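# Stow earphones in chest drawer and close it

## Task

Place the coiled earphones inside the small chest's open drawer, then push the drawer closed, with the chest still standing upright at the end.

## Robot and tools

Robot: two seven-joint arms, left_arm and right_arm, each ending in a parallel gripper. left_arm's fingers can fold. A part held in the outer quarter of the pads, near the fingertips, gets the requested squeeze. A part held closer to the palm can be pulled inward: narrow parts may slip out, and wide ones may be squeezed harder than asked. A fingertip pushed into a surface folds easily unless the fingers are fully shut, so contact can pass unnoticed and a later grip can fail. right_arm's fingers are rigid.

Frame: all poses and offsets use the scene frame. Its origin is at table-top height, midway between the nominal bases. +x points out over the table, +z points up, and +y is toward left_arm; these names do not match image left or right. The calibrated bases are left_arm at (-0.009, +0.290, 0) m and right_arm at (+0.017, -0.393, 0) m, each turned only slightly about z. In each gripper's own axes, the fingers point along +z and close along y. end_effector_position is the point between the pads when they are closed. The fingertips reach about 33 mm past it when the gap is 40 mm or less, and about 9 mm past it when fully open. Reported positions can be off by a few centimetres, more at long reach.

execute_actions(actions, cameras): actions is a list of actions, run in order. Each action is a list of up to 15 rows, one row per 1/30 s step; if fewer than 15 are given, the last row repeats. Every row is a single list of 18 numbers covering both arms, each in [-1, 1], even when one arm is idle:
- 1-9, left_arm: dx, dy, dz, rx, ry, rz, gripper position, force_limit, speed.
- 10-18, right_arm: the same nine.
The six pose numbers are an offset, not a pose. They count from that arm's Hand target as it stood when the action began, along the scene axes. 1.0 means 0.6 m for dx, dy, dz and 180 degrees for rx, ry, rz, which together form one rotation vector about the Hand target's position. Each row is measured from that same start point, not from the row before. A new action starts from the updated target, so repeating an offset moves the arm again. All zeros re-requests the current Hand target.
The three gripper numbers are absolute settings, not offsets:
- position: +1 is open at 140 mm, about -0.8 is where the pads touch, and -1 closes until blocked.
- force_limit: roughly 14 N at -1, 40 N at 0, 58 N at +1 for a slow close.
- speed: about 30 mm/s at -1, 140 at 0, 250 at +1. Faster closes squeeze much harder.
force_limit and speed begin at +1. To leave a gripper unchanged, resend its last three numbers, because 0 is a real command. cameras lists camera names, ["all"] or []. An empty actions list returns images and full status.

move(target, speed, blend, blocking, cameras): drives both grippers along straight lines. target is one 18-number row in the same layout, or a list of up to 15 rows. Every row's pose numbers are offsets from the Hand targets at the moment the move starts, not from the previous row. speed is the top path speed in m/s, from 0.002 to 2 (default 0.25), given as one number or one per target. blend is in metres and rounds corners at intermediate targets; 0 means stop at each one. With blocking=false, the call returns after about 0.5 s while the arms keep moving. Paths do not avoid obstacles or the other arm. Faster moves lag and overshoot more and hit harder. The result adds a "move:" line, such as done, off_target, moving, held or fault, plus any limits such as paced or held.

wait(seconds 0-10): lets time pass and any running move continue. stop(): brakes a running move; the fingers keep going. zoom_image(camera, region): enlarges part of the latest image from cam_left_wrist or cam_right_wrist. region is [x0, y0, x1, y1] in pixels from the top-left corner, at most 504 by 504. clear_fault(arm): clears a reported torque or force fault on left_arm or right_arm. finished_scene(scene): ends the current scene, given by its number. Call it only once the drawer is shut with the earphones inside and the chest upright.

Control details: each step, the commanded pose is clipped to within 70 mm and 16 degrees of the measured gripper pose. "Hand target" in results is the last command after that clip, and it is the base for the next offsets. A gripper may stop short of its target; if it stays short, send the remaining gap as an offset. To release a push, command the target back past the gripper.

Results give, per gripper:
- end_effector_position (m) and end_effector_quat_wxyz in the scene frame, plus Hand target and Tool commands.
- object_status: 0 moving, 1 blocked while opening, 2 blocked while closing (a grip), 3 reached the requested position or pads met.
- position_measured in counts: 3 fully open, about 75 at 100 mm, 139 at 60 mm, 200 at 20 mm, 230 closed.
To grip, send position -1 and confirm status 2. To tighten a grip, raise force_limit and change position between -1 and -0.98. To soften it, reopen and close slowly. Other lines: joint positions and velocities ("within noise" means still), joint torques, external torque estimates, and Flange force along the gripper's axes, which includes the weight of a held part. Joint ranges: elbow -3.077 to -0.117, wrist pitch 0.440 to 4.622, others about ±1.8 to ±2.9 rad.

Faults: an arm stops if a joint's contact torque hits its limit (85 N m for the big joints, 11 N m for forearm roll and the wrist joints), if any outside force reaches 85 N (held weight counts), or if a joint overruns its range or its speed limit. Clear it with clear_fault, and open the gripper first if the grip is pinning the arm. A MOTOR HOT line warns of overheating from long holding, stretched reach or pushing against something that cannot move. Overheating brakes the arm for 30-60 s or more.

Avoid: any contact between the two grippers or arms, including one gripper closing on the other's fingers. Also avoid hard hits on the chest or table, slamming the drawer, dropping the earphones from a height, letting anything leave the table, tipping the chest, and hard squeezes on parts still resting on a surface. The scene keeps running while you think, and loose items may occasionally get nudged.

Each tool is called after "Call:" as name([rows], argument=value, ...), one row to a line, values as JSON.

## Session

Call:
execute_actions(actions=[])

Scene clock: 0.00 s.
left_arm: end_effector_position=(+0.2504, +0.4651, +0.1220) position_measured=3 object_status=3 end_effector_quat_wxyz=(+0.355, +0.800, +0.014, +0.484) | right_arm: end_effector_position=(+0.2772, -0.6119, +0.3061) position_measured=3 object_status=3 end_effector_quat_wxyz=(-0.005, +0.972, +0.233, -0.022)
Joint positions: left_arm=[1.207 0.151 0.33 -2.691 -0.982 1.646 0.686] | right_arm=[-0.497 -0.672 -0.15 -2.458 -0.12 1.753 -2.614]
Joint velocities: within noise
Joint torques (N m): no reading
External joint torques (N m): no reading
Flange force (N): no reading
Hand target: left_arm +0.2504, +0.4651, +0.1220; +0.355, +0.800, +0.014, +0.484 | right_arm +0.2772, -0.6119, +0.3061; -0.005, +0.972, +0.233, -0.022
Tool commands: left_gripper/position=+1.0 left_gripper/force_limit=+1.0 left_gripper/speed=+1.0 right_gripper/position=+1.0 right_gripper/force_limit=+1.0 right_gripper/speed=+1.0

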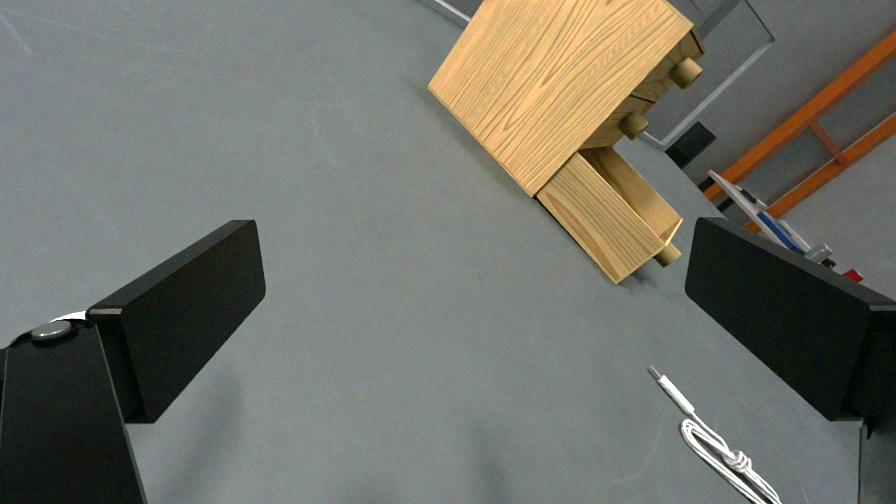

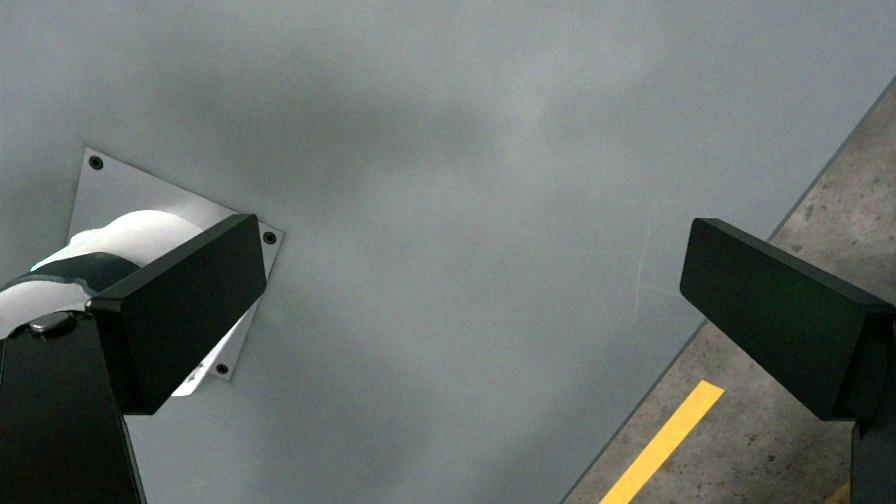

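Call:
move([
  [0,0,0,0,0,0,1,1,1,0.571,-0.013,0.09,0,-0.007,-0.07,-0.37,0,1],
  [0,0,0,0,0,0,1,1,1,0.638,0.5,0.123,-0.003,-0.014,-0.15,-0.37,0,1],
], speed=0.4, blend=[0.08,0])

Call:
move([
  [0,0,0,0,0,0,1,1,1,-0.2,0.5,0.02,0,0,0,-0.37,0,1],
  [0,0,0,0,0,0,1,1,1,-0.4,0.55,0.067,0,0,0,-0.37,0,1],
], speed=0.35, blend=[0.05,0], cameras=["all"])

Scene clock: 24.40 s.
left_arm: end_effector_position=(+0.2504, +0.4651, +0.1220) position_measured=3 object_status=3 end_effector_quat_wxyz=(+0.355, +0.800, +0.014, +0.484) | right_arm: end_effector_position=(+0.6605, -0.3114, +0.3806) position_measured=176 object_status=3 end_effector_quat_wxyz=(-0.001, +1.000, +0.003, +0.002)
Joint positions: left_arm=[1.207 0.151 0.33 -2.691 -0.982 1.646 0.686] | right_arm=[0.055 0.322 0.071 -1.225 -0.02 1.55 -1.44]
Joint velocities: left_arm=[within noise] | right_arm=[0 0 -0.001 0.001 0.001 0 0.007]
Joint torques (N m): left_arm=[-0.11 -23.91 1.2 10.76 -0.2 -1.7 0.09] | right_arm=[0.96 -40.79 0.62 23.63 0.89 2.49 0.27]
External joint torques (N m): left_arm=[-0.03 -0.83 0.41 -0.31 0.16 -0.03 0.01] | right_arm=[0.96 1.44 -0.32 -0.32 0.02 -0.16 0.27]
Flange force (N): left_arm=[1.4 4.4 -0.4] | right_arm=[4.6 -1.9 -0.8]
Hand target: left_arm +0.2504, +0.4651, +0.1220; +0.355, +0.800, +0.014, +0.484 | right_arm +0.6600, -0.3119, +0.3799; +0.000, +1.000, -0.001, +0.000
Off the commanded pose: left_arm 0.000 m, 0 deg | right_arm 0.001 m, 1 deg.
move: done

Scene clock: 27.17 s.
left_arm: end_effector_position=(+0.2504, +0.4651, +0.1220) position_measured=3 object_status=3 end_effector_quat_wxyz=(+0.355, +0.800, +0.014, +0.484) | right_arm: end_effector_position=(+0.4203, +0.0170, +0.4196) position_measured=176 object_status=3 end_effector_quat_wxyz=(+0.002, +1.000, +0.003, +0.000)
Joint positions: left_arm=[1.207 0.151 0.33 -2.691 -0.982 1.646 0.686] | right_arm=[0.542 0.083 0.253 -1.452 -0.024 1.53 -0.769]
Joint velocities: left_arm=[within noise] | right_arm=[0.001 0.001 -0.001 0.001 -0.001 0 0.006]
Joint torques (N m): left_arm=[-0.1 -23.88 1.23 10.72 -0.21 -1.7 0.08] | right_arm=[0.34 -33.01 0.67 22.54 0.91 2.81 0.2]
External joint torques (N m): left_arm=[-0.13 -0.73 0.33 -0.42 0.15 -0.05 0] | right_arm=[0.33 0.31 -0.06 -1.29 0.12 0.17 0.2]
Flange force (N): left_arm=[1.3 4.3 -0.1] | right_arm=[-3.8 3.0 5.1]
Hand target: left_arm +0.2504, +0.4651, +0.1220; +0.355, +0.800, +0.014, +0.484 | right_arm +0.4200, +0.0181, +0.4201; +0.000, +1.000, -0.001, +0.000
Off the commanded pose: left_arm 0.000 m, 0 deg | right_arm 0.001 m, 1 deg.
move: done

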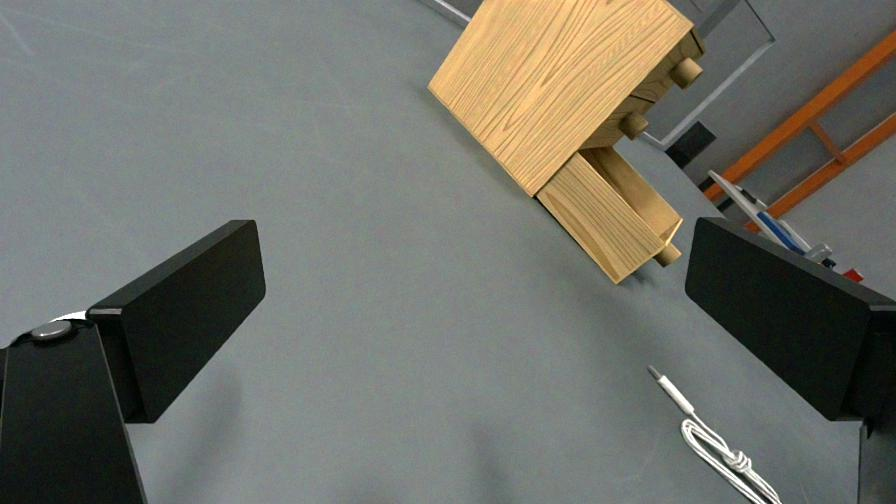

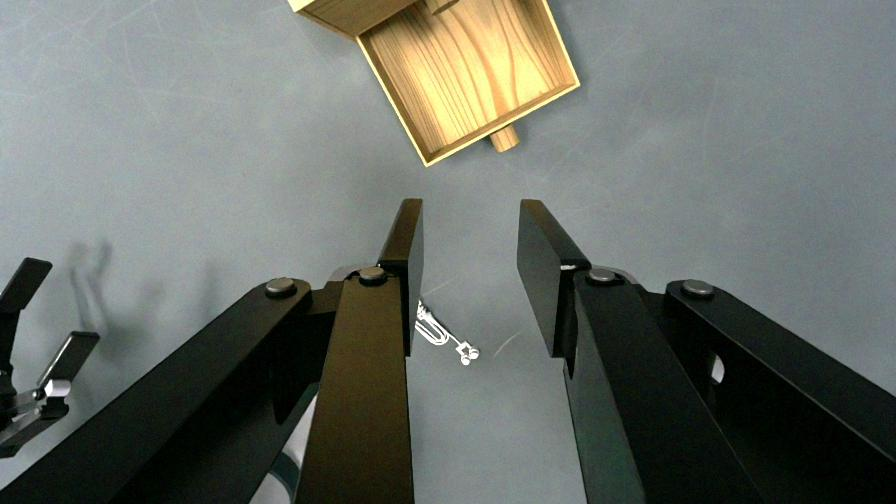

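Call:
move(target=[0,0,0,0,0,0,1,1,1,-0.317,0.055,-0.28,0,0,0,-0.37,0,1], speed=0.3, cameras=["cam_right_wrist"])

Scene clock: 37.97 s.
left_arm: end_effector_position=(+0.2504, +0.4651, +0.1220) position_measured=3 object_status=3 end_effector_quat_wxyz=(+0.355, +0.800, +0.014, +0.484) | right_arm: end_effector_position=(+0.2302, +0.0501, +0.2516) position_measured=176 object_status=3 end_effector_quat_wxyz=(+0.002, +1.000, +0.004, +0.000)
Joint positions: left_arm=[1.207 0.151 0.33 -2.691 -0.982 1.646 0.686] | right_arm=[0.663 -0.205 0.419 -2.195 0.089 2.003 -0.527]
Joint velocities: left_arm=[within noise] | right_arm=[0 0 0.001 -0.002 -0.001 0.001 0.007]
Joint torques (N m): left_arm=[-0.05 -23.89 1.28 10.67 -0.23 -1.71 0.09] | right_arm=[-0.21 -22.62 -2.45 23.56 0.87 2.77 0.3]
External joint torques (N m): left_arm=[0 -0.74 0.46 -0.44 0.13 -0.04 0.01] | right_arm=[-0.28 -0.25 0.21 -1 0.16 0.15 0.3]
Flange force (N): left_arm=[1.1 4.4 -0.3] | right_arm=[-2.2 3.0 2.2]
Hand target: left_arm +0.2504, +0.4651, +0.1220; +0.355, +0.800, +0.014, +0.484 | right_arm +0.2298, +0.0511, +0.2521; +0.000, +1.000, -0.001, +0.000
Off the commanded pose: left_arm 0.000 m, 0 deg | right_arm 0.001 m, 1 deg.
move: done
Images, in order (width x height): cam_right_wrist 896x504.

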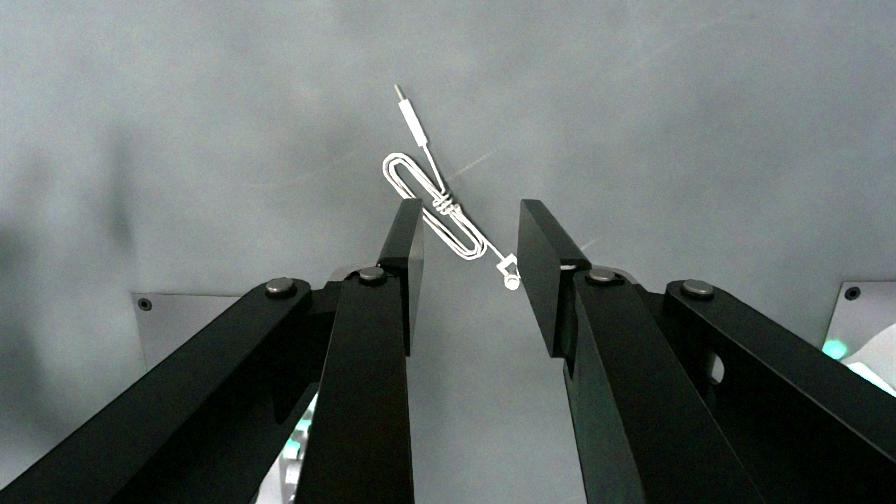

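Call:
move(target=[0,0,0,0,0,0,1,1,1,-0.071,0.015,-0.2,0,0,0.2556,-0.37,0,1], speed=0.25, cameras=["cam_right_wrist"])

Scene clock: 60.20 s.
left_arm: end_effector_position=(+0.2504, +0.4651, +0.1220) position_measured=3 object_status=3 end_effector_quat_wxyz=(+0.355, +0.800, +0.014, +0.484) | right_arm: end_effector_position=(+0.1876, +0.0594, +0.1320) position_measured=176 object_status=3 end_effector_quat_wxyz=(+0.002, +0.922, +0.388, +0.000)
Joint positions: left_arm=[1.207 0.151 0.33 -2.691 -0.982 1.646 0.686] | right_arm=[0.794 -0.075 0.4 -2.395 0.037 2.324 -1.183]
Joint velocities: left_arm=[within noise] | right_arm=[0.002 0 0 0 0 0 -0.007]
Joint torques (N m): left_arm=[-0.1 -23.83 1.21 10.72 -0.21 -1.71 0.1] | right_arm=[0.81 -24.96 -1.42 21.63 0.88 2.83 -0.4]
External joint torques (N m): left_arm=[-0.12 -0.76 0.32 -0.34 0.15 -0.04 0.02] | right_arm=[0.79 0.01 -0.52 -0.78 0.27 0.17 -0.4]
Flange force (N): left_arm=[1.3 4.1 -0.2] | right_arm=[-3.2 2.1 0.6]
Hand target: left_arm +0.2504, +0.4651, +0.1220; +0.355, +0.800, +0.014, +0.484 | right_arm +0.1872, +0.0601, +0.1321; +0.000, +0.921, +0.390, +0.000
Off the commanded pose: left_arm 0.000 m, 0 deg | right_arm 0.001 m, 0 deg.
move: done
Images, in order (width x height): cam_right_wrist 896x504.

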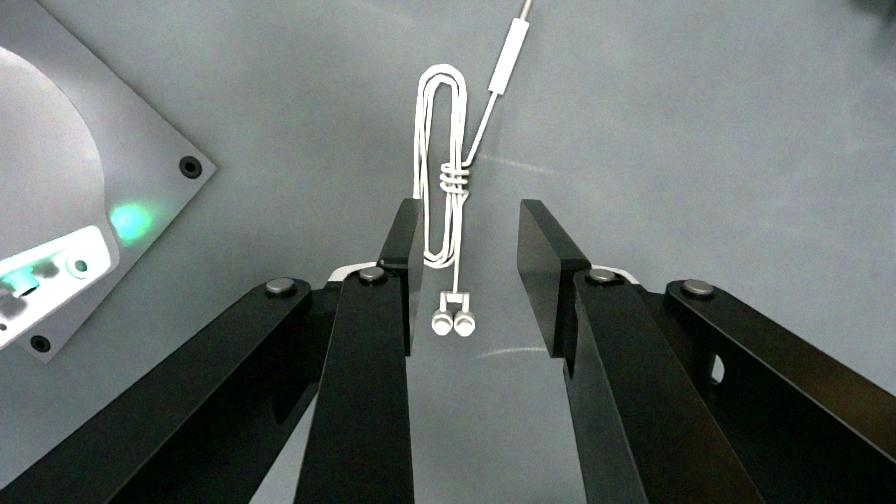

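Call:
move(target=[0,0,0,0,0,0,1,1,1,-0.0155,0.015,-0.125,0,0,0,-0.27,0,1], speed=0.15, cameras=["cam_right_wrist"])

Scene clock: 67.93 s.
left_arm: end_effector_position=(+0.2504, +0.4651, +0.1220) position_measured=3 object_status=3 end_effector_quat_wxyz=(+0.355, +0.800, +0.014, +0.484) | right_arm: end_effector_position=(+0.1772, +0.0680, +0.0572) position_measured=163 object_status=3 end_effector_quat_wxyz=(+0.000, +0.920, +0.392, -0.002)
Joint positions: left_arm=[1.207 0.151 0.33 -2.691 -0.982 1.646 0.686] | right_arm=[0.811 0.098 0.404 -2.43 -0.062 2.518 -1.098]
Joint velocities: left_arm=[within noise] | right_arm=[-0.001 0.001 0 -0.001 0 0 0.005]
Joint torques (N m): left_arm=[-0.11 -23.96 1.18 10.71 -0.22 -1.71 0.08] | right_arm=[0.85 -27.55 0.77 20.29 0.23 2.79 0.28]
External joint torques (N m): left_arm=[-0.12 -0.85 0.31 -0.39 0.15 -0.05 0] | right_arm=[0.79 0.63 -0.49 0.43 -0.24 0.16 0.28]
Flange force (N): left_arm=[1.5 4.6 -0.1] | right_arm=[3.3 -2.8 2.9]
Hand target: left_arm +0.2504, +0.4651, +0.1220; +0.355, +0.800, +0.014, +0.484 | right_arm +0.1779, +0.0691, +0.0571; +0.000, +0.921, +0.390, +0.000
Off the commanded pose: left_arm 0.000 m, 0 deg | right_arm 0.001 m, 0 deg.
move: done
Images, in order (width x height): cam_right_wrist 896x504.

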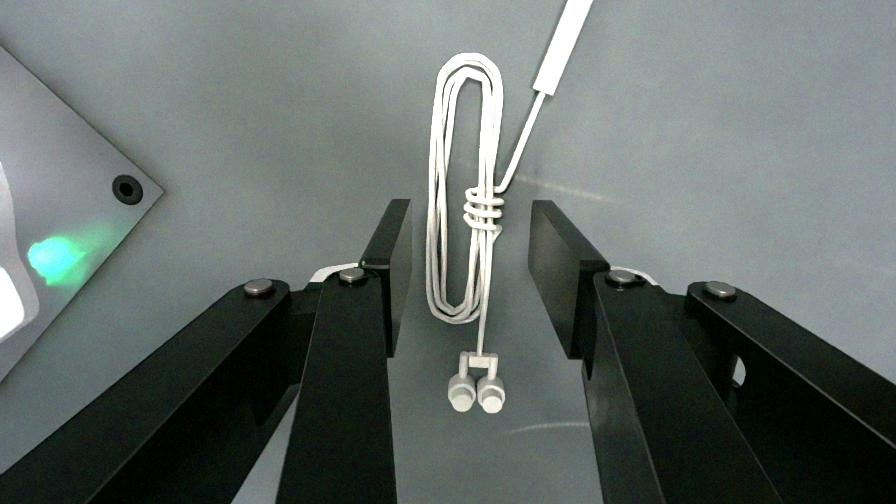

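Call:
move(target=[0,0,0,0,0,0,1,1,1,0,0,-0.0545,0,0,0,-0.27,0,1], speed=0.05, cameras=["cam_right_wrist"])

Scene clock: 87.17 s.
left_arm: end_effector_position=(+0.2504, +0.4651, +0.1220) position_measured=3 object_status=3 end_effector_quat_wxyz=(+0.355, +0.800, +0.014, +0.484) | right_arm: end_effector_position=(+0.1775, +0.0686, +0.0248) position_measured=163 object_status=3 end_effector_quat_wxyz=(+0.000, +0.920, +0.392, -0.001)
Joint positions: left_arm=[1.207 0.151 0.33 -2.691 -0.982 1.646 0.686] | right_arm=[0.83 0.18 0.376 -2.435 -0.124 2.598 -1.054]
Joint velocities: left_arm=[within noise] | right_arm=[0 -0.001 -0.001 0.001 -0.002 0.001 0.005]
Joint torques (N m): left_arm=[-0.05 -23.91 1.21 10.71 -0.21 -1.7 0.06] | right_arm=[0.9 -29.42 1.62 18.61 0.17 2.78 0.24]
External joint torques (N m): left_arm=[-0.1 -0.75 0.3 -0.44 0.15 -0.05 -0.02] | right_arm=[0.92 0.51 -0.45 -0.06 -0.25 0.13 0.24]
Flange force (N): left_arm=[1.3 4.4 0.0] | right_arm=[1.3 -2.2 3.3]
Hand target: left_arm +0.2504, +0.4651, +0.1220; +0.355, +0.800, +0.014, +0.484 | right_arm +0.1779, +0.0691, +0.0244; +0.000, +0.921, +0.390, +0.000
Off the commanded pose: left_arm 0.000 m, 0 deg | right_arm 0.001 m, 0 deg.
move: done
Images, in order (width x height): cam_right_wrist 896x504.

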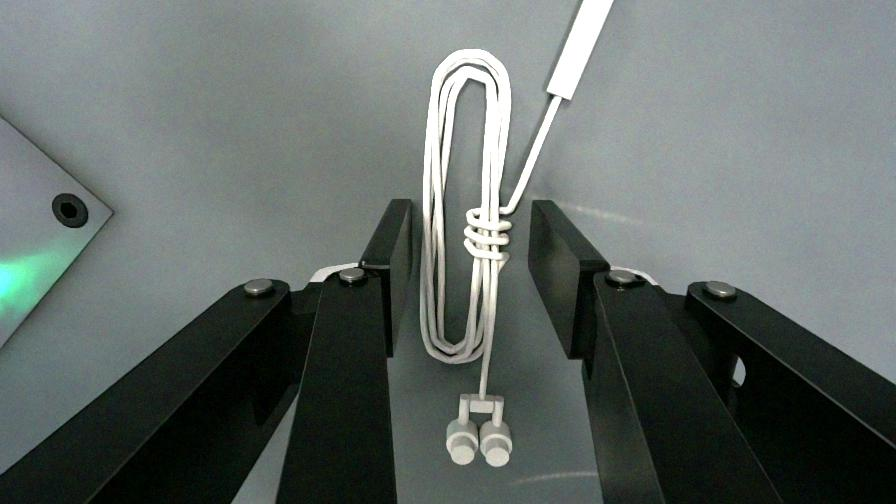

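Call:
move(target=[0,0,0,0,0,0,1,1,1,0,0,-0.005,0,0,0,-0.27,0,1], speed=0.03)

Call:
move(target=[0,0,0,0,0,0,1,1,1,0,0,-0.004,0,0,0,-0.27,0,1], speed=0.03)

Scene clock: 91.20 s.
left_arm: end_effector_position=(+0.2504, +0.4651, +0.1220) position_measured=3 object_status=3 end_effector_quat_wxyz=(+0.355, +0.800, +0.014, +0.484) | right_arm: end_effector_position=(+0.1776, +0.0685, +0.0219) position_measured=163 object_status=3 end_effector_quat_wxyz=(+0.000, +0.920, +0.392, -0.001)
Joint positions: left_arm=[1.207 0.151 0.33 -2.691 -0.982 1.646 0.686] | right_arm=[0.835 0.188 0.371 -2.435 -0.129 2.605 -1.05]
Joint velocities: left_arm=[within noise] | right_arm=[0.006 0 -0.005 0.001 -0.002 0.004 0.003]
Joint torques (N m): left_arm=[-0.08 -23.85 1.21 10.76 -0.22 -1.7 0.08] | right_arm=[1.1 -29.49 1.85 18.52 0.16 2.86 0.26]
External joint torques (N m): left_arm=[-0.11 -0.7 0.32 -0.33 0.14 -0.04 0] | right_arm=[1.17 0.63 -0.23 0.02 -0.27 0.21 0.26]
Flange force (N): left_arm=[1.2 3.9 -0.2] | right_arm=[1.4 -3.0 3.9]
Hand target: left_arm +0.2504, +0.4651, +0.1220; +0.355, +0.800, +0.014, +0.484 | right_arm +0.1779, +0.0691, +0.0214; +0.000, +0.921, +0.390, +0.000
Off the commanded pose: left_arm 0.000 m, 0 deg | right_arm 0.001 m, 0 deg.
move: done

Scene clock: 91.90 s.
left_arm: end_effector_position=(+0.2504, +0.4651, +0.1220) position_measured=3 object_status=3 end_effector_quat_wxyz=(+0.355, +0.800, +0.014, +0.484) | right_arm: end_effector_position=(+0.1776, +0.0685, +0.0196) position_measured=163 object_status=3 end_effector_quat_wxyz=(+0.000, +0.920, +0.392, -0.001)
Joint positions: left_arm=[1.207 0.151 0.33 -2.691 -0.982 1.646 0.686] | right_arm=[0.84 0.193 0.365 -2.435 -0.132 2.611 -1.047]
Joint velocities: left_arm=[within noise] | right_arm=[0.006 0 -0.006 0 0.002 0.001 0.004]
Joint torques (N m): left_arm=[-0.09 -23.81 1.21 10.66 -0.21 -1.71 0.04] | right_arm=[1.14 -29.5 2.37 18.19 0.16 2.99 0.26]
External joint torques (N m): left_arm=[-0.1 -0.69 0.33 -0.5 0.16 -0.05 -0.04] | right_arm=[1.27 0.73 0.31 -0.18 -0.26 0.35 0.26]
Flange force (N): left_arm=[1.2 4.4 0.0] | right_arm=[0.5 -3.1 4.1]
Hand target: left_arm +0.2504, +0.4651, +0.1220; +0.355, +0.800, +0.014, +0.484 | right_arm +0.1779, +0.0691, +0.0190; +0.000, +0.921, +0.390, +0.000
Off the commanded pose: left_arm 0.000 m, 0 deg | right_arm 0.001 m, 0 deg.
move: done

Call:
move(target=[0,0,0,0,0,0,1,1,1,0,0,-0.005,0,0,0,-0.27,0,1], speed=0.03, cameras=["cam_right_wrist"])

Scene clock: 95.53 s.
left_arm: end_effector_position=(+0.2504, +0.4651, +0.1220) position_measured=3 object_status=3 end_effector_quat_wxyz=(+0.355, +0.800, +0.014, +0.484) | right_arm: end_effector_position=(+0.1776, +0.0686, +0.0195) position_measured=163 object_status=3 end_effector_quat_wxyz=(+0.001, +0.920, +0.391, +0.000)
Joint positions: left_arm=[1.207 0.151 0.33 -2.691 -0.982 1.646 0.686] | right_arm=[0.846 0.193 0.36 -2.435 -0.136 2.611 -1.042]
Joint velocities: left_arm=[within noise] | right_arm=[0.005 -0.001 -0.005 -0.001 -0.001 -0.001 0.005]
Joint torques (N m): left_arm=[-0.11 -23.86 1.22 10.64 -0.21 -1.71 0.06] | right_arm=[0.19 -25.18 1.22 17.89 -0.01 4.03 -0.02]
External joint torques (N m): left_arm=[-0.13 -0.69 0.33 -0.52 0.16 -0.05 -0.02] | right_arm=[0.3 5.09 -0.85 -0.48 -0.43 1.39 -0.02]
Flange force (N): left_arm=[1.2 4.4 0.0] | right_arm=[8.7 -4.2 18.2]
Hand target: left_arm +0.2504, +0.4651, +0.1220; +0.355, +0.800, +0.014, +0.484 | right_arm +0.1779, +0.0691, +0.0160; +0.000, +0.921, +0.390, +0.000
Off the commanded pose: left_arm 0.000 m, 0 deg | right_arm 0.003 m, 0 deg.
move: done
Images, in order (width x height): cam_right_wrist 896x504.

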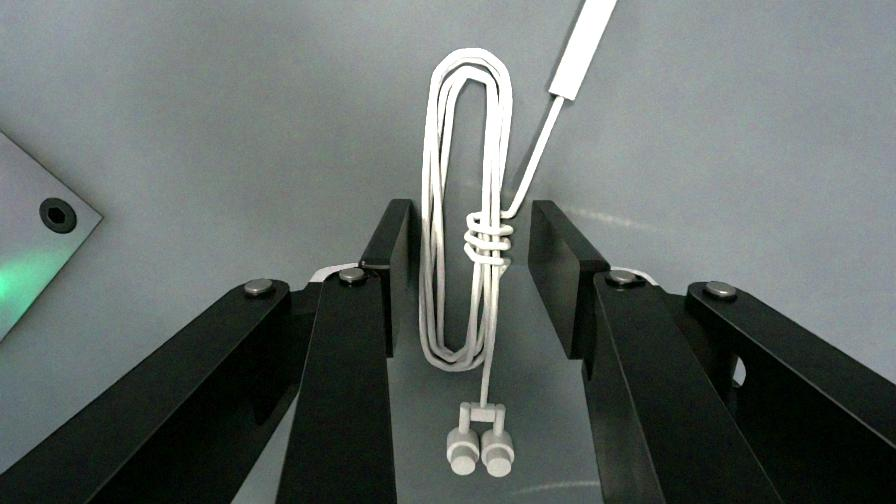

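Call:
move(target=[0,0,0,0,0,0,1,1,1,0.003,0.001,0.0092,0,0,0,-0.27,0,1], speed=0.05)

Call:
execute_actions([
  [[0,0,0,0,0,0,1,1,1,0,0,0,0,0,0,-1,-0.4,-1]],
  [[0,0,0,0,0,0,1,1,1,0,0,0,0,0,0,-1,-0.4,-1]],
  [[0,0,0,0,0,0,1,1,1,0,0,0,0,0,0,-1,-0.4,-1]],
], cameras=["cam_right_wrist"])

Scene clock: 99.77 s.
left_arm: end_effector_position=(+0.2504, +0.4651, +0.1220) position_measured=3 object_status=3 end_effector_quat_wxyz=(+0.355, +0.800, +0.014, +0.484) | right_arm: end_effector_position=(+0.1798, +0.0693, +0.0205) position_measured=163 object_status=3 end_effector_quat_wxyz=(+0.000, +0.921, +0.389, +0.001)
Joint positions: left_arm=[1.207 0.151 0.33 -2.691 -0.982 1.646 0.686] | right_arm=[0.842 0.193 0.36 -2.432 -0.136 2.61 -1.04]
Joint velocities: left_arm=[within noise] | right_arm=[-0.003 0 0.005 -0.001 -0.001 -0.001 -0.001]
Joint torques (N m): left_arm=[-0.1 -23.85 1.21 10.72 -0.2 -1.71 0.11] | right_arm=[-0.26 -31.07 2.81 18.87 0.67 2.45 -0.32]
External joint torques (N m): left_arm=[-0.1 -0.75 0.34 -0.39 0.16 -0.05 0.03] | right_arm=[-0.33 -0.8 0.59 0.49 0.25 -0.19 -0.32]
Flange force (N): left_arm=[1.2 4.3 -0.2] | right_arm=[-0.5 1.2 -4.2]
Hand target: left_arm +0.2504, +0.4651, +0.1220; +0.355, +0.800, +0.014, +0.484 | right_arm +0.1797, +0.0697, +0.0216; +0.000, +0.921, +0.390, +0.000
Off the commanded pose: left_arm 0.000 m, 0 deg | right_arm 0.001 m, 0 deg.
move: done

Scene clock: 101.47 s.
left_arm: end_effector_position=(+0.2504, +0.4651, +0.1220) position_measured=3 object_status=3 end_effector_quat_wxyz=(+0.355, +0.800, +0.014, +0.484) | right_arm: end_effector_position=(+0.1797, +0.0698, +0.0211) position_measured=217 object_status=2 end_effector_quat_wxyz=(-0.001, +0.921, +0.389, +0.001)
Joint positions: left_arm=[1.207 0.151 0.33 -2.691 -0.982 1.646 0.686] | right_arm=[0.838 0.192 0.365 -2.432 -0.136 2.61 -1.04]
Joint torques (N m): left_arm=[-0.05 -23.86 1.17 10.69 -0.21 -1.71 0.1] | right_arm=[-0.33 -30.58 2.46 18.61 0.41 2.49 -0.26]
External joint torques (N m): left_arm=[-0.06 -0.66 0.29 -0.42 0.15 -0.04 0.02] | right_arm=[-0.32 -0.47 0.3 0.28 -0.01 -0.14 -0.26]
External joint torques at the end of the 1st action: left_arm=[-0.16 -0.78 0.28 -0.45 0.15 -0.05 0.03] | right_arm=[-0.77 -0.76 1.03 0.5 0.08 -0.18 -0.3]
External joint torques at the end of the 2nd action: left_arm=[-0.05 -0.74 0.34 -0.38 0.15 -0.03 -0.04] | right_arm=[-0.01 -0.45 0.21 0.22 0.01 -0.18 -0.27]
Flange force (N): left_arm=[1.0 4.0 -0.1] | right_arm=[-0.1 1.0 -2.3]
Flange force at the end of the 1st action (N): left_arm=[1.3 4.4 0.1] | right_arm=[-0.5 1.4 -4.2]
Flange force at the end of the 2nd action (N): left_arm=[1.3 4.3 -0.2] | right_arm=[-0.2 0.6 -2.2]
Hand target: left_arm +0.2504, +0.4651, +0.1220; +0.355, +0.800, +0.014, +0.484 | right_arm +0.1797, +0.0697, +0.0216; +0.000, +0.921, +0.390, +0.000
Off the commanded pose: left_arm 0.000 m, 0 deg | right_arm 0.001 m, 0 deg.
Images, in order (width x height): cam_right_wrist 896x504.

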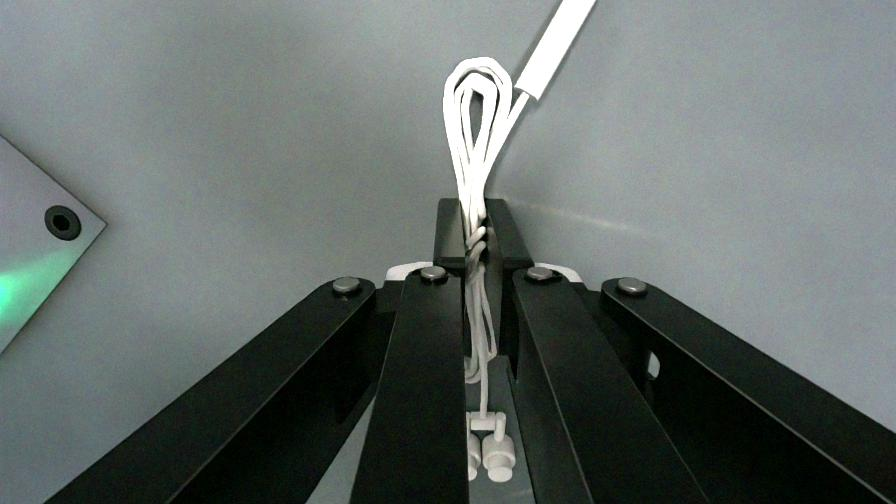

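Call:
move([
  [0,0,0,0,0,0,1,1,1,0,0,0.2,0,0,0,-1,-0.4,-1],
  [0,0,0,0,0,0,1,1,1,0.486,-0.1337,0.45,0.0641,-0.0094,-0.6015,-1,-0.4,-1],
], speed=[0.12,0.25], blend=[0.03,0], cameras=["cam_right_wrist"])

Scene clock: 116.93 s.
left_arm: end_effector_position=(+0.2504, +0.4651, +0.1220) position_measured=3 object_status=3 end_effector_quat_wxyz=(+0.355, +0.800, +0.014, +0.484) | right_arm: end_effector_position=(+0.4711, -0.0098, +0.2919) position_measured=217 object_status=2 end_effector_quat_wxyz=(-0.076, +0.852, -0.515, +0.045)
Joint positions: left_arm=[1.207 0.151 0.33 -2.691 -0.982 1.646 0.686] | right_arm=[0.343 -0.057 0.352 -1.996 -0.021 2.115 0.238]
Joint velocities: left_arm=[within noise] | right_arm=[-0.001 0.001 0.001 -0.001 -0.001 0.001 0.005]
Joint torques (N m): left_arm=[-0.09 -23.85 1.2 10.69 -0.21 -1.71 0.08] | right_arm=[0.07 -27.66 -0.49 25.07 0.39 2.78 0.24]
External joint torques (N m): left_arm=[-0.12 -0.74 0.3 -0.41 0.15 -0.05 0] | right_arm=[-0.02 0.9 0.1 0.04 -0.27 -0.17 0.26]
Flange force (N): left_arm=[1.3 4.2 -0.1] | right_arm=[-1.5 -3.4 0.7]
Hand target: left_arm +0.2504, +0.4651, +0.1220; +0.355, +0.800, +0.014, +0.484 | right_arm +0.4713, -0.0106, +0.2916; -0.075, +0.851, -0.518, +0.046
Off the commanded pose: left_arm 0.000 m, 0 deg | right_arm 0.001 m, 0 deg.
move: done
Images, in order (width x height): cam_right_wrist 896x504.

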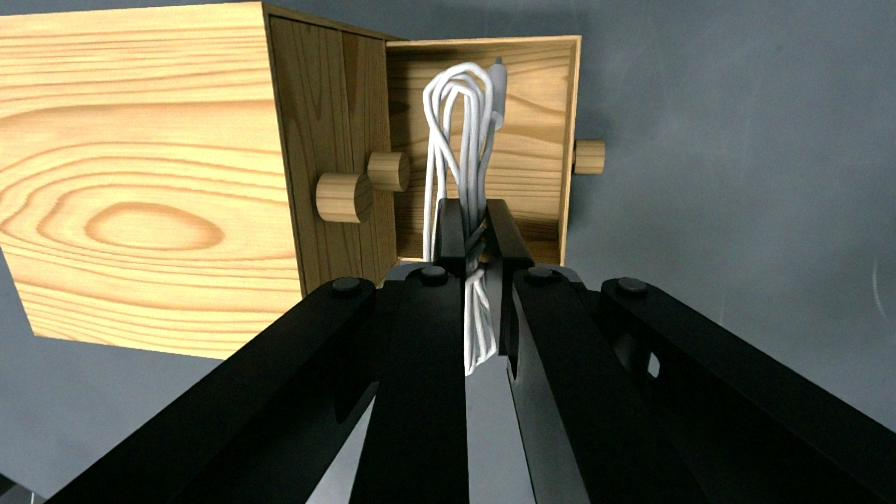

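Call:
move([
  [0,0,0,0,0,0,1,1,1,0,0,-0.27,0,0,0,-1,-0.4,-1],
], speed=0.12, cameras=["cam_right_wrist"])

Scene clock: 126.10 s.
left_arm: end_effector_position=(+0.2504, +0.4651, +0.1220) position_measured=3 object_status=3 end_effector_quat_wxyz=(+0.355, +0.800, +0.014, +0.484) | right_arm: end_effector_position=(+0.4701, -0.0111, +0.1292) position_measured=217 object_status=2 end_effector_quat_wxyz=(-0.073, +0.852, -0.516, +0.044)
Joint positions: left_arm=[1.207 0.151 0.33 -2.691 -0.982 1.646 0.686] | right_arm=[0.355 0.13 0.345 -2.217 -0.138 2.502 0.331]
Joint velocities: left_arm=[within noise] | right_arm=[0 0 0 0 0 0.002 0.006]
Joint torques (N m): left_arm=[-0.07 -23.88 1.23 10.72 -0.21 -1.7 0.06] | right_arm=[0.9 -32.04 1.02 22.3 0.29 3.01 0.28]
External joint torques (N m): left_arm=[-0.09 -0.74 0.34 -0.43 0.15 -0.04 -0.03] | right_arm=[0.82 0.43 -0.55 -0.17 -0.27 0.07 0.3]
Flange force (N): left_arm=[1.3 4.4 -0.1] | right_arm=[-1.7 -0.8 2.2]
Hand target: left_arm +0.2504, +0.4651, +0.1220; +0.355, +0.800, +0.014, +0.484 | right_arm +0.4713, -0.0106, +0.1296; -0.075, +0.851, -0.518, +0.046
Off the commanded pose: left_arm 0.000 m, 0 deg | right_arm 0.001 m, 0 deg.
move: done
Images, in order (width x height): cam_right_wrist 896x504.

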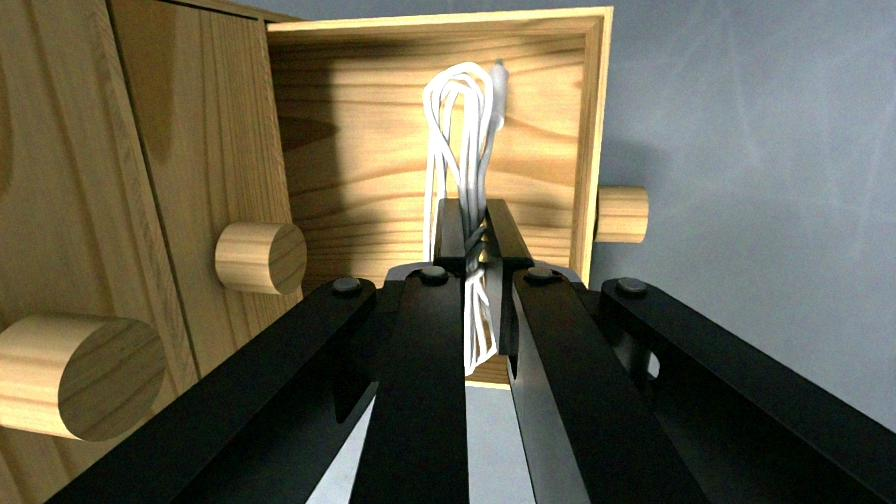

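Call:
move([
  [0,0,0,0,0,0,1,1,1,0,0,-0.125,0,0,0,-1,-0.4,-1],
], speed=0.08, cameras=["cam_right_wrist"])

Scene clock: 131.63 s.
left_arm: end_effector_position=(+0.2504, +0.4651, +0.1220) position_measured=3 object_status=3 end_effector_quat_wxyz=(+0.355, +0.800, +0.014, +0.484) | right_arm: end_effector_position=(+0.4705, -0.0110, +0.0544) position_measured=217 object_status=2 end_effector_quat_wxyz=(-0.073, +0.852, -0.516, +0.045)
Joint positions: left_arm=[1.207 0.151 0.33 -2.691 -0.982 1.646 0.686] | right_arm=[0.404 0.276 0.282 -2.247 -0.246 2.669 0.414]
Joint velocities: left_arm=[within noise] | right_arm=[0 -0.001 -0.001 0 0 0.003 0.006]
Joint torques (N m): left_arm=[-0.05 -23.87 1.21 10.71 -0.22 -1.71 0.02] | right_arm=[0.87 -35.35 2.22 19.99 0.4 3.11 0.2]
External joint torques (N m): left_arm=[-0.03 -0.65 0.36 -0.52 0.15 -0.05 -0.06] | right_arm=[0.74 0.09 -0.55 -0.11 -0.11 0.2 0.22]
Flange force (N): left_arm=[1.1 4.4 -0.1] | right_arm=[-1.6 0.5 2.0]
Hand target: left_arm +0.2504, +0.4651, +0.1220; +0.355, +0.800, +0.014, +0.484 | right_arm +0.4713, -0.0106, +0.0546; -0.075, +0.851, -0.518, +0.046
Off the commanded pose: left_arm 0.000 m, 0 deg | right_arm 0.001 m, 0 deg.
move: done
Images, in order (width x height): cam_right_wrist 896x504.

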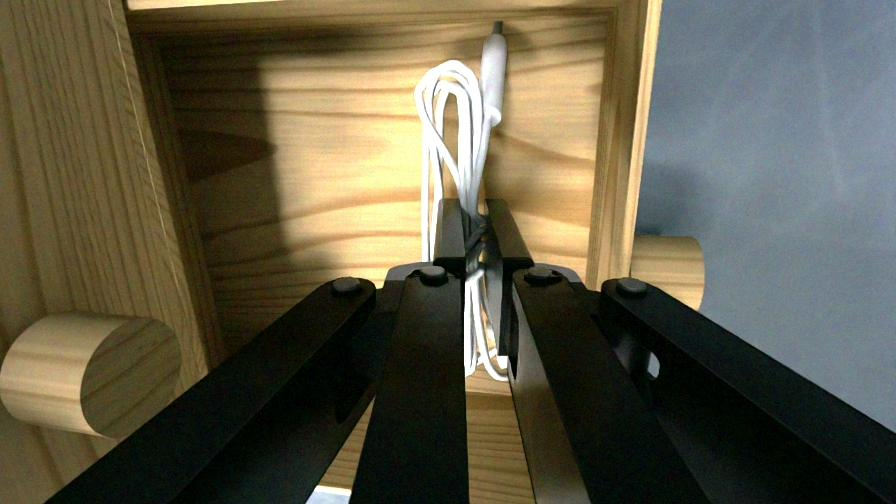

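Call:
move([
  [0,0,0,0,0,0,1,1,1,0,0,-0.033,0,0,0,-1,-0.4,-1],
], speed=0.05, cameras=["cam_right_wrist"])

Scene clock: 136.93 s.
left_arm: end_effector_position=(+0.2504, +0.4651, +0.1220) position_measured=3 object_status=3 end_effector_quat_wxyz=(+0.355, +0.800, +0.014, +0.484) | right_arm: end_effector_position=(+0.4708, -0.0108, +0.0351) position_measured=217 object_status=2 end_effector_quat_wxyz=(-0.074, +0.852, -0.516, +0.045)
Joint positions: left_arm=[1.207 0.151 0.33 -2.691 -0.982 1.646 0.686] | right_arm=[0.429 0.317 0.252 -2.247 -0.271 2.711 0.434]
Joint velocities: left_arm=[within noise] | right_arm=[0.001 0.001 -0.003 -0.002 0.001 0.004 0.003]
Joint torques (N m): left_arm=[-0.13 -23.89 1.21 10.69 -0.2 -1.7 0.08] | right_arm=[0.92 -35.95 2.41 19.34 0.34 2.99 0.26]
External joint torques (N m): left_arm=[-0.14 -0.77 0.34 -0.39 0.16 -0.04 0] | right_arm=[0.74 0.43 -0.55 -0.13 -0.16 0.09 0.28]
Flange force (N): left_arm=[1.3 4.3 -0.1] | right_arm=[-2.1 0.0 2.9]
Hand target: left_arm +0.2504, +0.4651, +0.1220; +0.355, +0.800, +0.014, +0.484 | right_arm +0.4713, -0.0106, +0.0348; -0.075, +0.851, -0.518, +0.046
Off the commanded pose: left_arm 0.000 m, 0 deg | right_arm 0.001 m, 0 deg.
move: done
Images, in order (width x height): cam_right_wrist 896x504.

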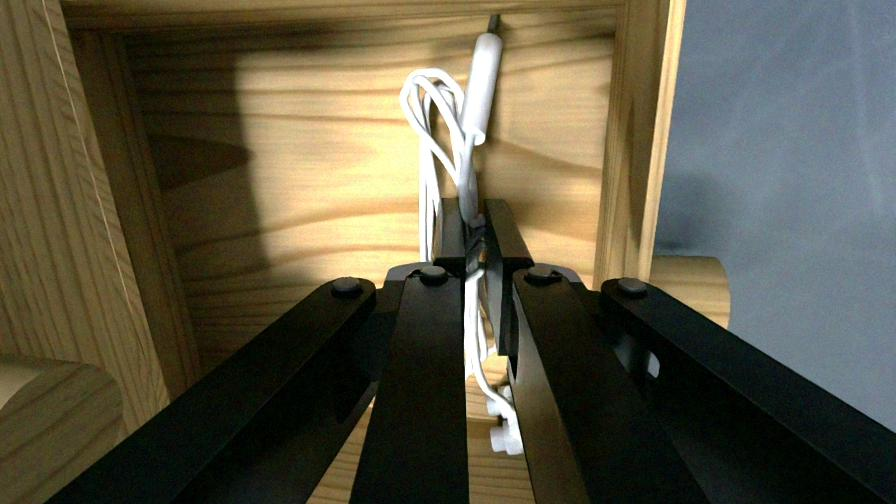

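Call:
move([
  [0,0,0,0,0,0,1,1,1,0,0,-0.014,0,0,0,-1,-0.4,-1],
], speed=0.04, cameras=["cam_right_wrist"])

Scene clock: 140.53 s.
left_arm: end_effector_position=(+0.2504, +0.4651, +0.1220) position_measured=3 object_status=3 end_effector_quat_wxyz=(+0.355, +0.800, +0.014, +0.484) | right_arm: end_effector_position=(+0.4706, -0.0109, +0.0266) position_measured=217 object_status=2 end_effector_quat_wxyz=(-0.074, +0.852, -0.516, +0.045)
Joint positions: left_arm=[1.207 0.151 0.33 -2.691 -0.982 1.646 0.686] | right_arm=[0.445 0.335 0.234 -2.247 -0.278 2.729 0.441]
Joint velocities: left_arm=[within noise] | right_arm=[0.003 0.001 -0.002 0.001 0.001 0.004 0]
Joint torques (N m): left_arm=[-0.09 -23.85 1.25 10.75 -0.2 -1.73 0.04] | right_arm=[0.82 -36.2 2.49 19.11 0.43 3.02 0.3]
External joint torques (N m): left_arm=[-0.11 -0.72 0.36 -0.41 0.16 -0.07 -0.04] | right_arm=[0.77 0.63 -0.33 -0.15 -0.06 0.11 0.32]
Flange force (N): left_arm=[1.3 4.3 -0.2] | right_arm=[-2.3 -0.1 3.1]
Hand target: left_arm +0.2504, +0.4651, +0.1220; +0.355, +0.800, +0.014, +0.484 | right_arm +0.4713, -0.0106, +0.0264; -0.075, +0.851, -0.518, +0.046
Off the commanded pose: left_arm 0.000 m, 0 deg | right_arm 0.001 m, 0 deg.
move: done
Images, in order (width x height): cam_right_wrist 896x504.

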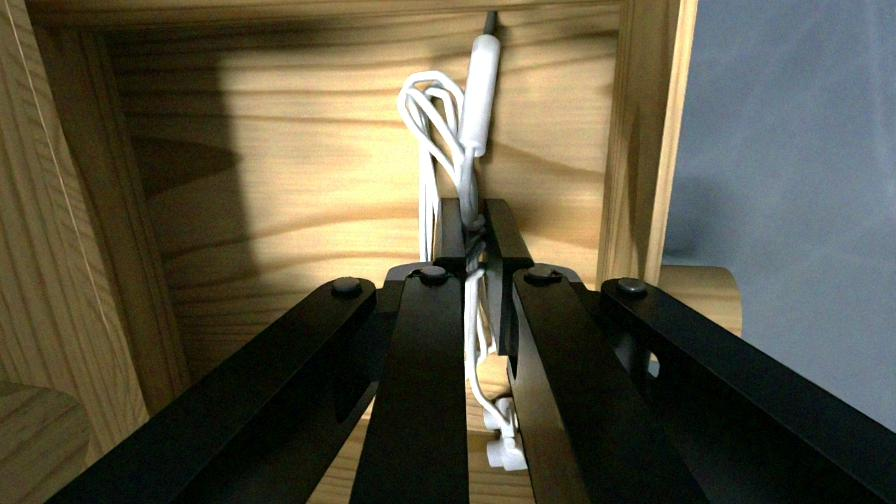

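Call:
execute_actions([
  [[0,0,0,0,0,0,1,1,1,0,0,0,0,0,0,-0.55,-0.4,-1]],
  [[0,0,0,0,0,0,1,1,1,0,0,0,0,0,0,-0.55,-0.4,-1]],
])

Call:
move([
  [0,0,0,0,0,0,1,1,1,0,0,0.07,0,0,0,-0.55,-0.4,-1],
  [0,0,0,0,0,0,1,1,1,-0.06,-0.031,0.4,0,0,0,-0.55,-0.4,-1],
], speed=[0.05,0.2], blend=[0.01,0], cameras=["cam_right_wrist"])

Scene clock: 148.43 s.
left_arm: end_effector_position=(+0.2504, +0.4651, +0.1220) position_measured=3 object_status=3 end_effector_quat_wxyz=(+0.355, +0.800, +0.014, +0.484) | right_arm: end_effector_position=(+0.4709, -0.0111, +0.0265) position_measured=199 object_status=3 end_effector_quat_wxyz=(-0.074, +0.852, -0.516, +0.046)
Joint positions: left_arm=[1.207 0.151 0.33 -2.691 -0.982 1.646 0.686] | right_arm=[0.45 0.335 0.229 -2.247 -0.278 2.73 0.442]
Joint torques (N m): left_arm=[-0.09 -23.87 1.22 10.73 -0.21 -1.7 0.09] | right_arm=[0.89 -36.45 2.37 19.16 0.51 3.05 0.14]
External joint torques (N m): left_arm=[-0.09 -0.67 0.36 -0.48 0.16 -0.04 0.01] | right_arm=[0.91 0.41 -0.34 -0.06 0.01 0.15 0.16]
External joint torques at the end of the 1st action: left_arm=[-0.11 -0.73 0.34 -0.38 0.16 -0.05 -0.01] | right_arm=[1.25 0.39 0.01 -0.01 0.01 0.16 0.18]
Flange force (N): left_arm=[1.0 4.2 -0.1] | right_arm=[-2.1 0.0 2.5]
Flange force at the end of the 1st action (N): left_arm=[1.3 4.2 -0.2] | right_arm=[-2.7 -0.1 2.4]
Hand target: left_arm +0.2504, +0.4651, +0.1220; +0.355, +0.800, +0.014, +0.484 | right_arm +0.4713, -0.0106, +0.0264; -0.075, +0.851, -0.518, +0.046
Off the commanded pose: left_arm 0.000 m, 0 deg | right_arm 0.001 m, 0 deg.

Scene clock: 151.23 s.
left_arm: end_effector_position=(+0.2504, +0.4651, +0.1220) position_measured=3 object_status=3 end_effector_quat_wxyz=(+0.355, +0.800, +0.014, +0.484) | right_arm: end_effector_position=(+0.4365, -0.0292, +0.2672) position_measured=199 object_status=3 end_effector_quat_wxyz=(-0.076, +0.849, -0.520, +0.048)
Joint positions: left_arm=[1.207 0.151 0.33 -2.691 -0.982 1.646 0.686] | right_arm=[0.405 -0.163 0.302 -2.176 0.002 2.193 0.251]
Joint velocities: left_arm=[within noise] | right_arm=[0.001 -0.001 0 0.001 -0.001 -0.003 -0.006]
Joint torques (N m): left_arm=[-0.1 -23.9 1.2 10.67 -0.21 -1.7 0.08] | right_arm=[0.88 -24.69 -2.07 24.4 0.91 2.75 -0.28]
External joint torques (N m): left_arm=[-0.1 -0.65 0.33 -0.56 0.16 -0.04 0] | right_arm=[0.97 0.64 -0.33 -0.46 0.27 -0.22 -0.27]
Flange force (N): left_arm=[1.0 4.4 0.0] | right_arm=[0.3 0.3 0.5]
Hand target: left_arm +0.2504, +0.4651, +0.1220; +0.355, +0.800, +0.014, +0.484 | right_arm +0.4353, -0.0292, +0.2664; -0.075, +0.851, -0.518, +0.046
Off the commanded pose: left_arm 0.000 m, 0 deg | right_arm 0.001 m, 0 deg.
move: done
Images, in order (width x height): cam_right_wrist 896x504.

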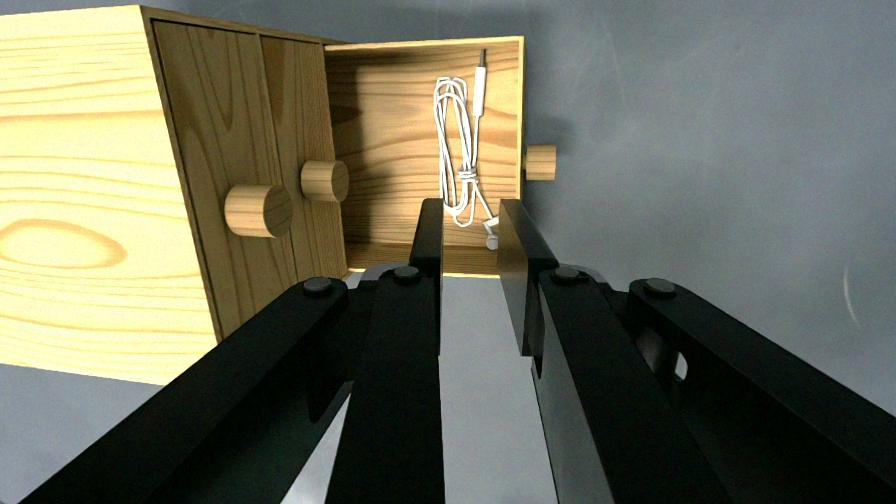

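Call:
move([
  [0,0,0,0,0,0,1,1,1,-0.129,-0.06,-0.08,0.1356,0.0213,-0.4837,-1,-0.4,0],
  [0,0,0,0,0,0,1,1,1,-0.129,-0.06,-0.34,0.1356,0.0213,-0.4837,-1,-0.4,0],
], speed=[0.25,0.15], cameras=["cam_right_wrist"])

Scene clock: 170.13 s.
left_arm: end_effector_position=(+0.2504, +0.4651, +0.1220) position_measured=3 object_status=3 end_effector_quat_wxyz=(+0.355, +0.800, +0.014, +0.484) | right_arm: end_effector_position=(+0.3564, -0.0658, +0.0612) position_measured=233 object_status=3 end_effector_quat_wxyz=(+0.167, -0.238, +0.956, +0.040)
Joint positions: left_arm=[1.207 0.151 0.33 -2.691 -0.982 1.646 0.686] | right_arm=[-0.419 -0.216 1.353 -2.788 0.484 3.036 1.587]
Joint velocities: left_arm=[within noise] | right_arm=[0.002 0 0.001 0 0 0 0.006]
Joint torques (N m): left_arm=[-0.06 -23.88 1.21 10.68 -0.22 -1.7 0.05] | right_arm=[-0.15 -2.91 -4.96 16.93 0.66 3.28 0.38]
External joint torques (N m): left_arm=[-0.01 -0.72 0.4 -0.47 0.14 -0.03 -0.03] | right_arm=[-0.15 -0.75 0.02 0.19 0.29 0.1 0.39]
Flange force (N): left_arm=[1.2 4.5 -0.2] | right_arm=[0.0 0.0 0.0]
Hand target: left_arm +0.2504, +0.4651, +0.1220; +0.355, +0.800, +0.014, +0.484 | right_arm +0.3579, -0.0652, +0.0624; +0.169, -0.232, +0.957, +0.042
Off the commanded pose: left_arm 0.000 m, 0 deg | right_arm 0.002 m, 1 deg.
move: done
Images, in order (width x height): cam_right_wrist 896x504.

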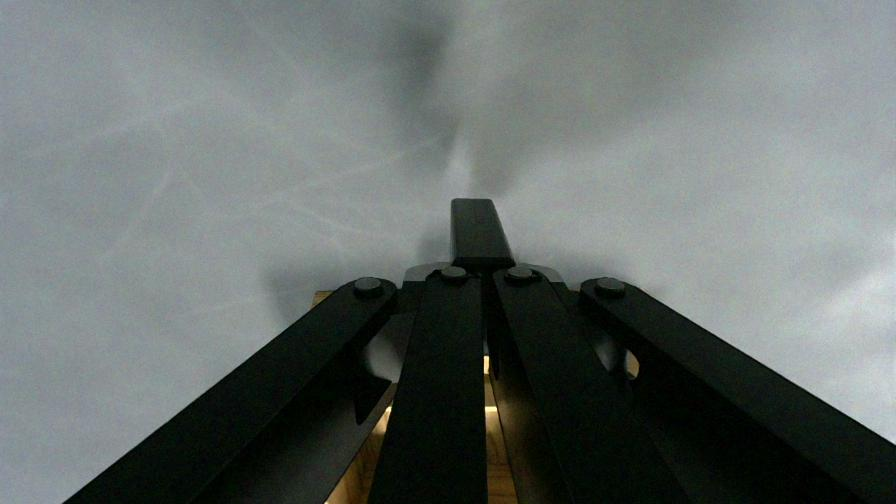

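Call:
move(target=[0,0,0,0,0,0,1,1,1,0.1333,0.0689,-0.01,0,0,0,-1,-0.4,0], speed=0.06, cameras=["cam_right_wrist"])

Scene clock: 176.30 s.
left_arm: end_effector_position=(+0.2504, +0.4651, +0.1220) position_measured=3 object_status=3 end_effector_quat_wxyz=(+0.355, +0.800, +0.014, +0.484) | right_arm: end_effector_position=(+0.4374, -0.0249, +0.0554) position_measured=233 object_status=3 end_effector_quat_wxyz=(+0.167, -0.227, +0.959, +0.041)
Joint positions: left_arm=[1.207 0.151 0.33 -2.691 -0.982 1.646 0.686] | right_arm=[-1.411 -0.261 2.231 -2.516 0.456 2.983 1.553]
Joint velocities: left_arm=[within noise] | right_arm=[0 -0.001 0 0 0.001 0 -0.007]
Joint torques (N m): left_arm=[-0.05 -23.9 1.25 10.72 -0.21 -1.7 0.07] | right_arm=[-0.21 22.53 -5.89 17.33 0.13 3.29 -0.29]
External joint torques (N m): left_arm=[-0.06 -0.78 0.37 -0.44 0.15 -0.04 -0.01] | right_arm=[-0.25 0.69 -0.1 -0.54 -0.24 0.1 -0.28]
Flange force (N): left_arm=[1.3 4.6 -0.2] | right_arm=[0.0 0.0 0.0]
Hand target: left_arm +0.2504, +0.4651, +0.1220; +0.355, +0.800, +0.014, +0.484 | right_arm +0.4379, -0.0238, +0.0564; +0.169, -0.232, +0.957, +0.042
Off the commanded pose: left_arm 0.000 m, 0 deg | right_arm 0.002 m, 1 deg.
move: done
Images, in order (width x height): cam_right_wrist 896x504.

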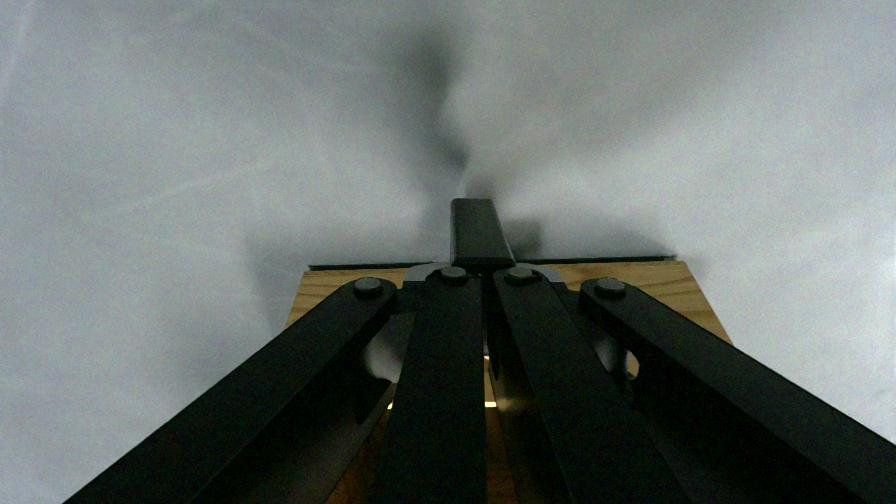

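Call:
move(target=[0,0,0,0,0,0,1,1,1,0.074,0.0383,0,0,0,0,-1,-0.4,0], speed=0.06, cameras=["cam_right_wrist"])

Scene clock: 181.73 s.
left_arm: end_effector_position=(+0.2504, +0.4651, +0.1220) position_measured=3 object_status=3 end_effector_quat_wxyz=(+0.355, +0.800, +0.014, +0.484) | right_arm: end_effector_position=(+0.4828, -0.0010, +0.0570) position_measured=233 object_status=3 end_effector_quat_wxyz=(+0.170, -0.227, +0.958, +0.043)
Joint positions: left_arm=[1.207 0.151 0.33 -2.691 -0.982 1.646 0.686] | right_arm=[-1.633 -0.351 2.407 -2.35 0.501 2.922 1.492]
Joint velocities: left_arm=[within noise] | right_arm=[0 0.002 0.002 0.001 0.001 -0.002 -0.007]
Joint torques (N m): left_arm=[-0.08 -23.9 1.2 10.7 -0.19 -1.69 0.08] | right_arm=[-0.05 28.94 -7.45 18.54 0.39 2.98 -0.27]
External joint torques (N m): left_arm=[-0.07 -0.74 0.34 -0.46 0.17 -0.03 0] | right_arm=[-0.12 -0.22 -0.41 -0.12 0.02 -0.21 -0.26]
Flange force (N): left_arm=[1.2 4.5 -0.2] | right_arm=[-0.5 -0.5 -0.5]
Hand target: left_arm +0.2504, +0.4651, +0.1220; +0.355, +0.800, +0.014, +0.484 | right_arm +0.4823, -0.0008, +0.0564; +0.169, -0.232, +0.957, +0.042
Off the commanded pose: left_arm 0.000 m, 0 deg | right_arm 0.001 m, 1 deg.
move: done
Images, in order (width x height): cam_right_wrist 896x504.

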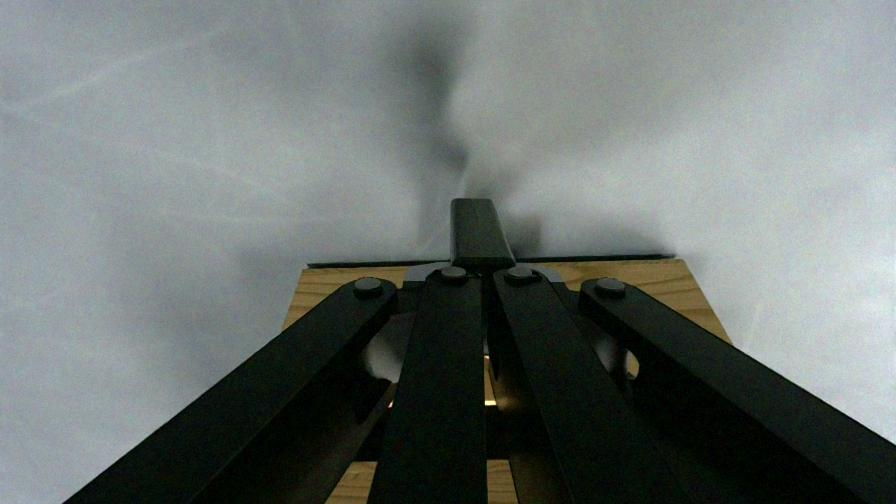

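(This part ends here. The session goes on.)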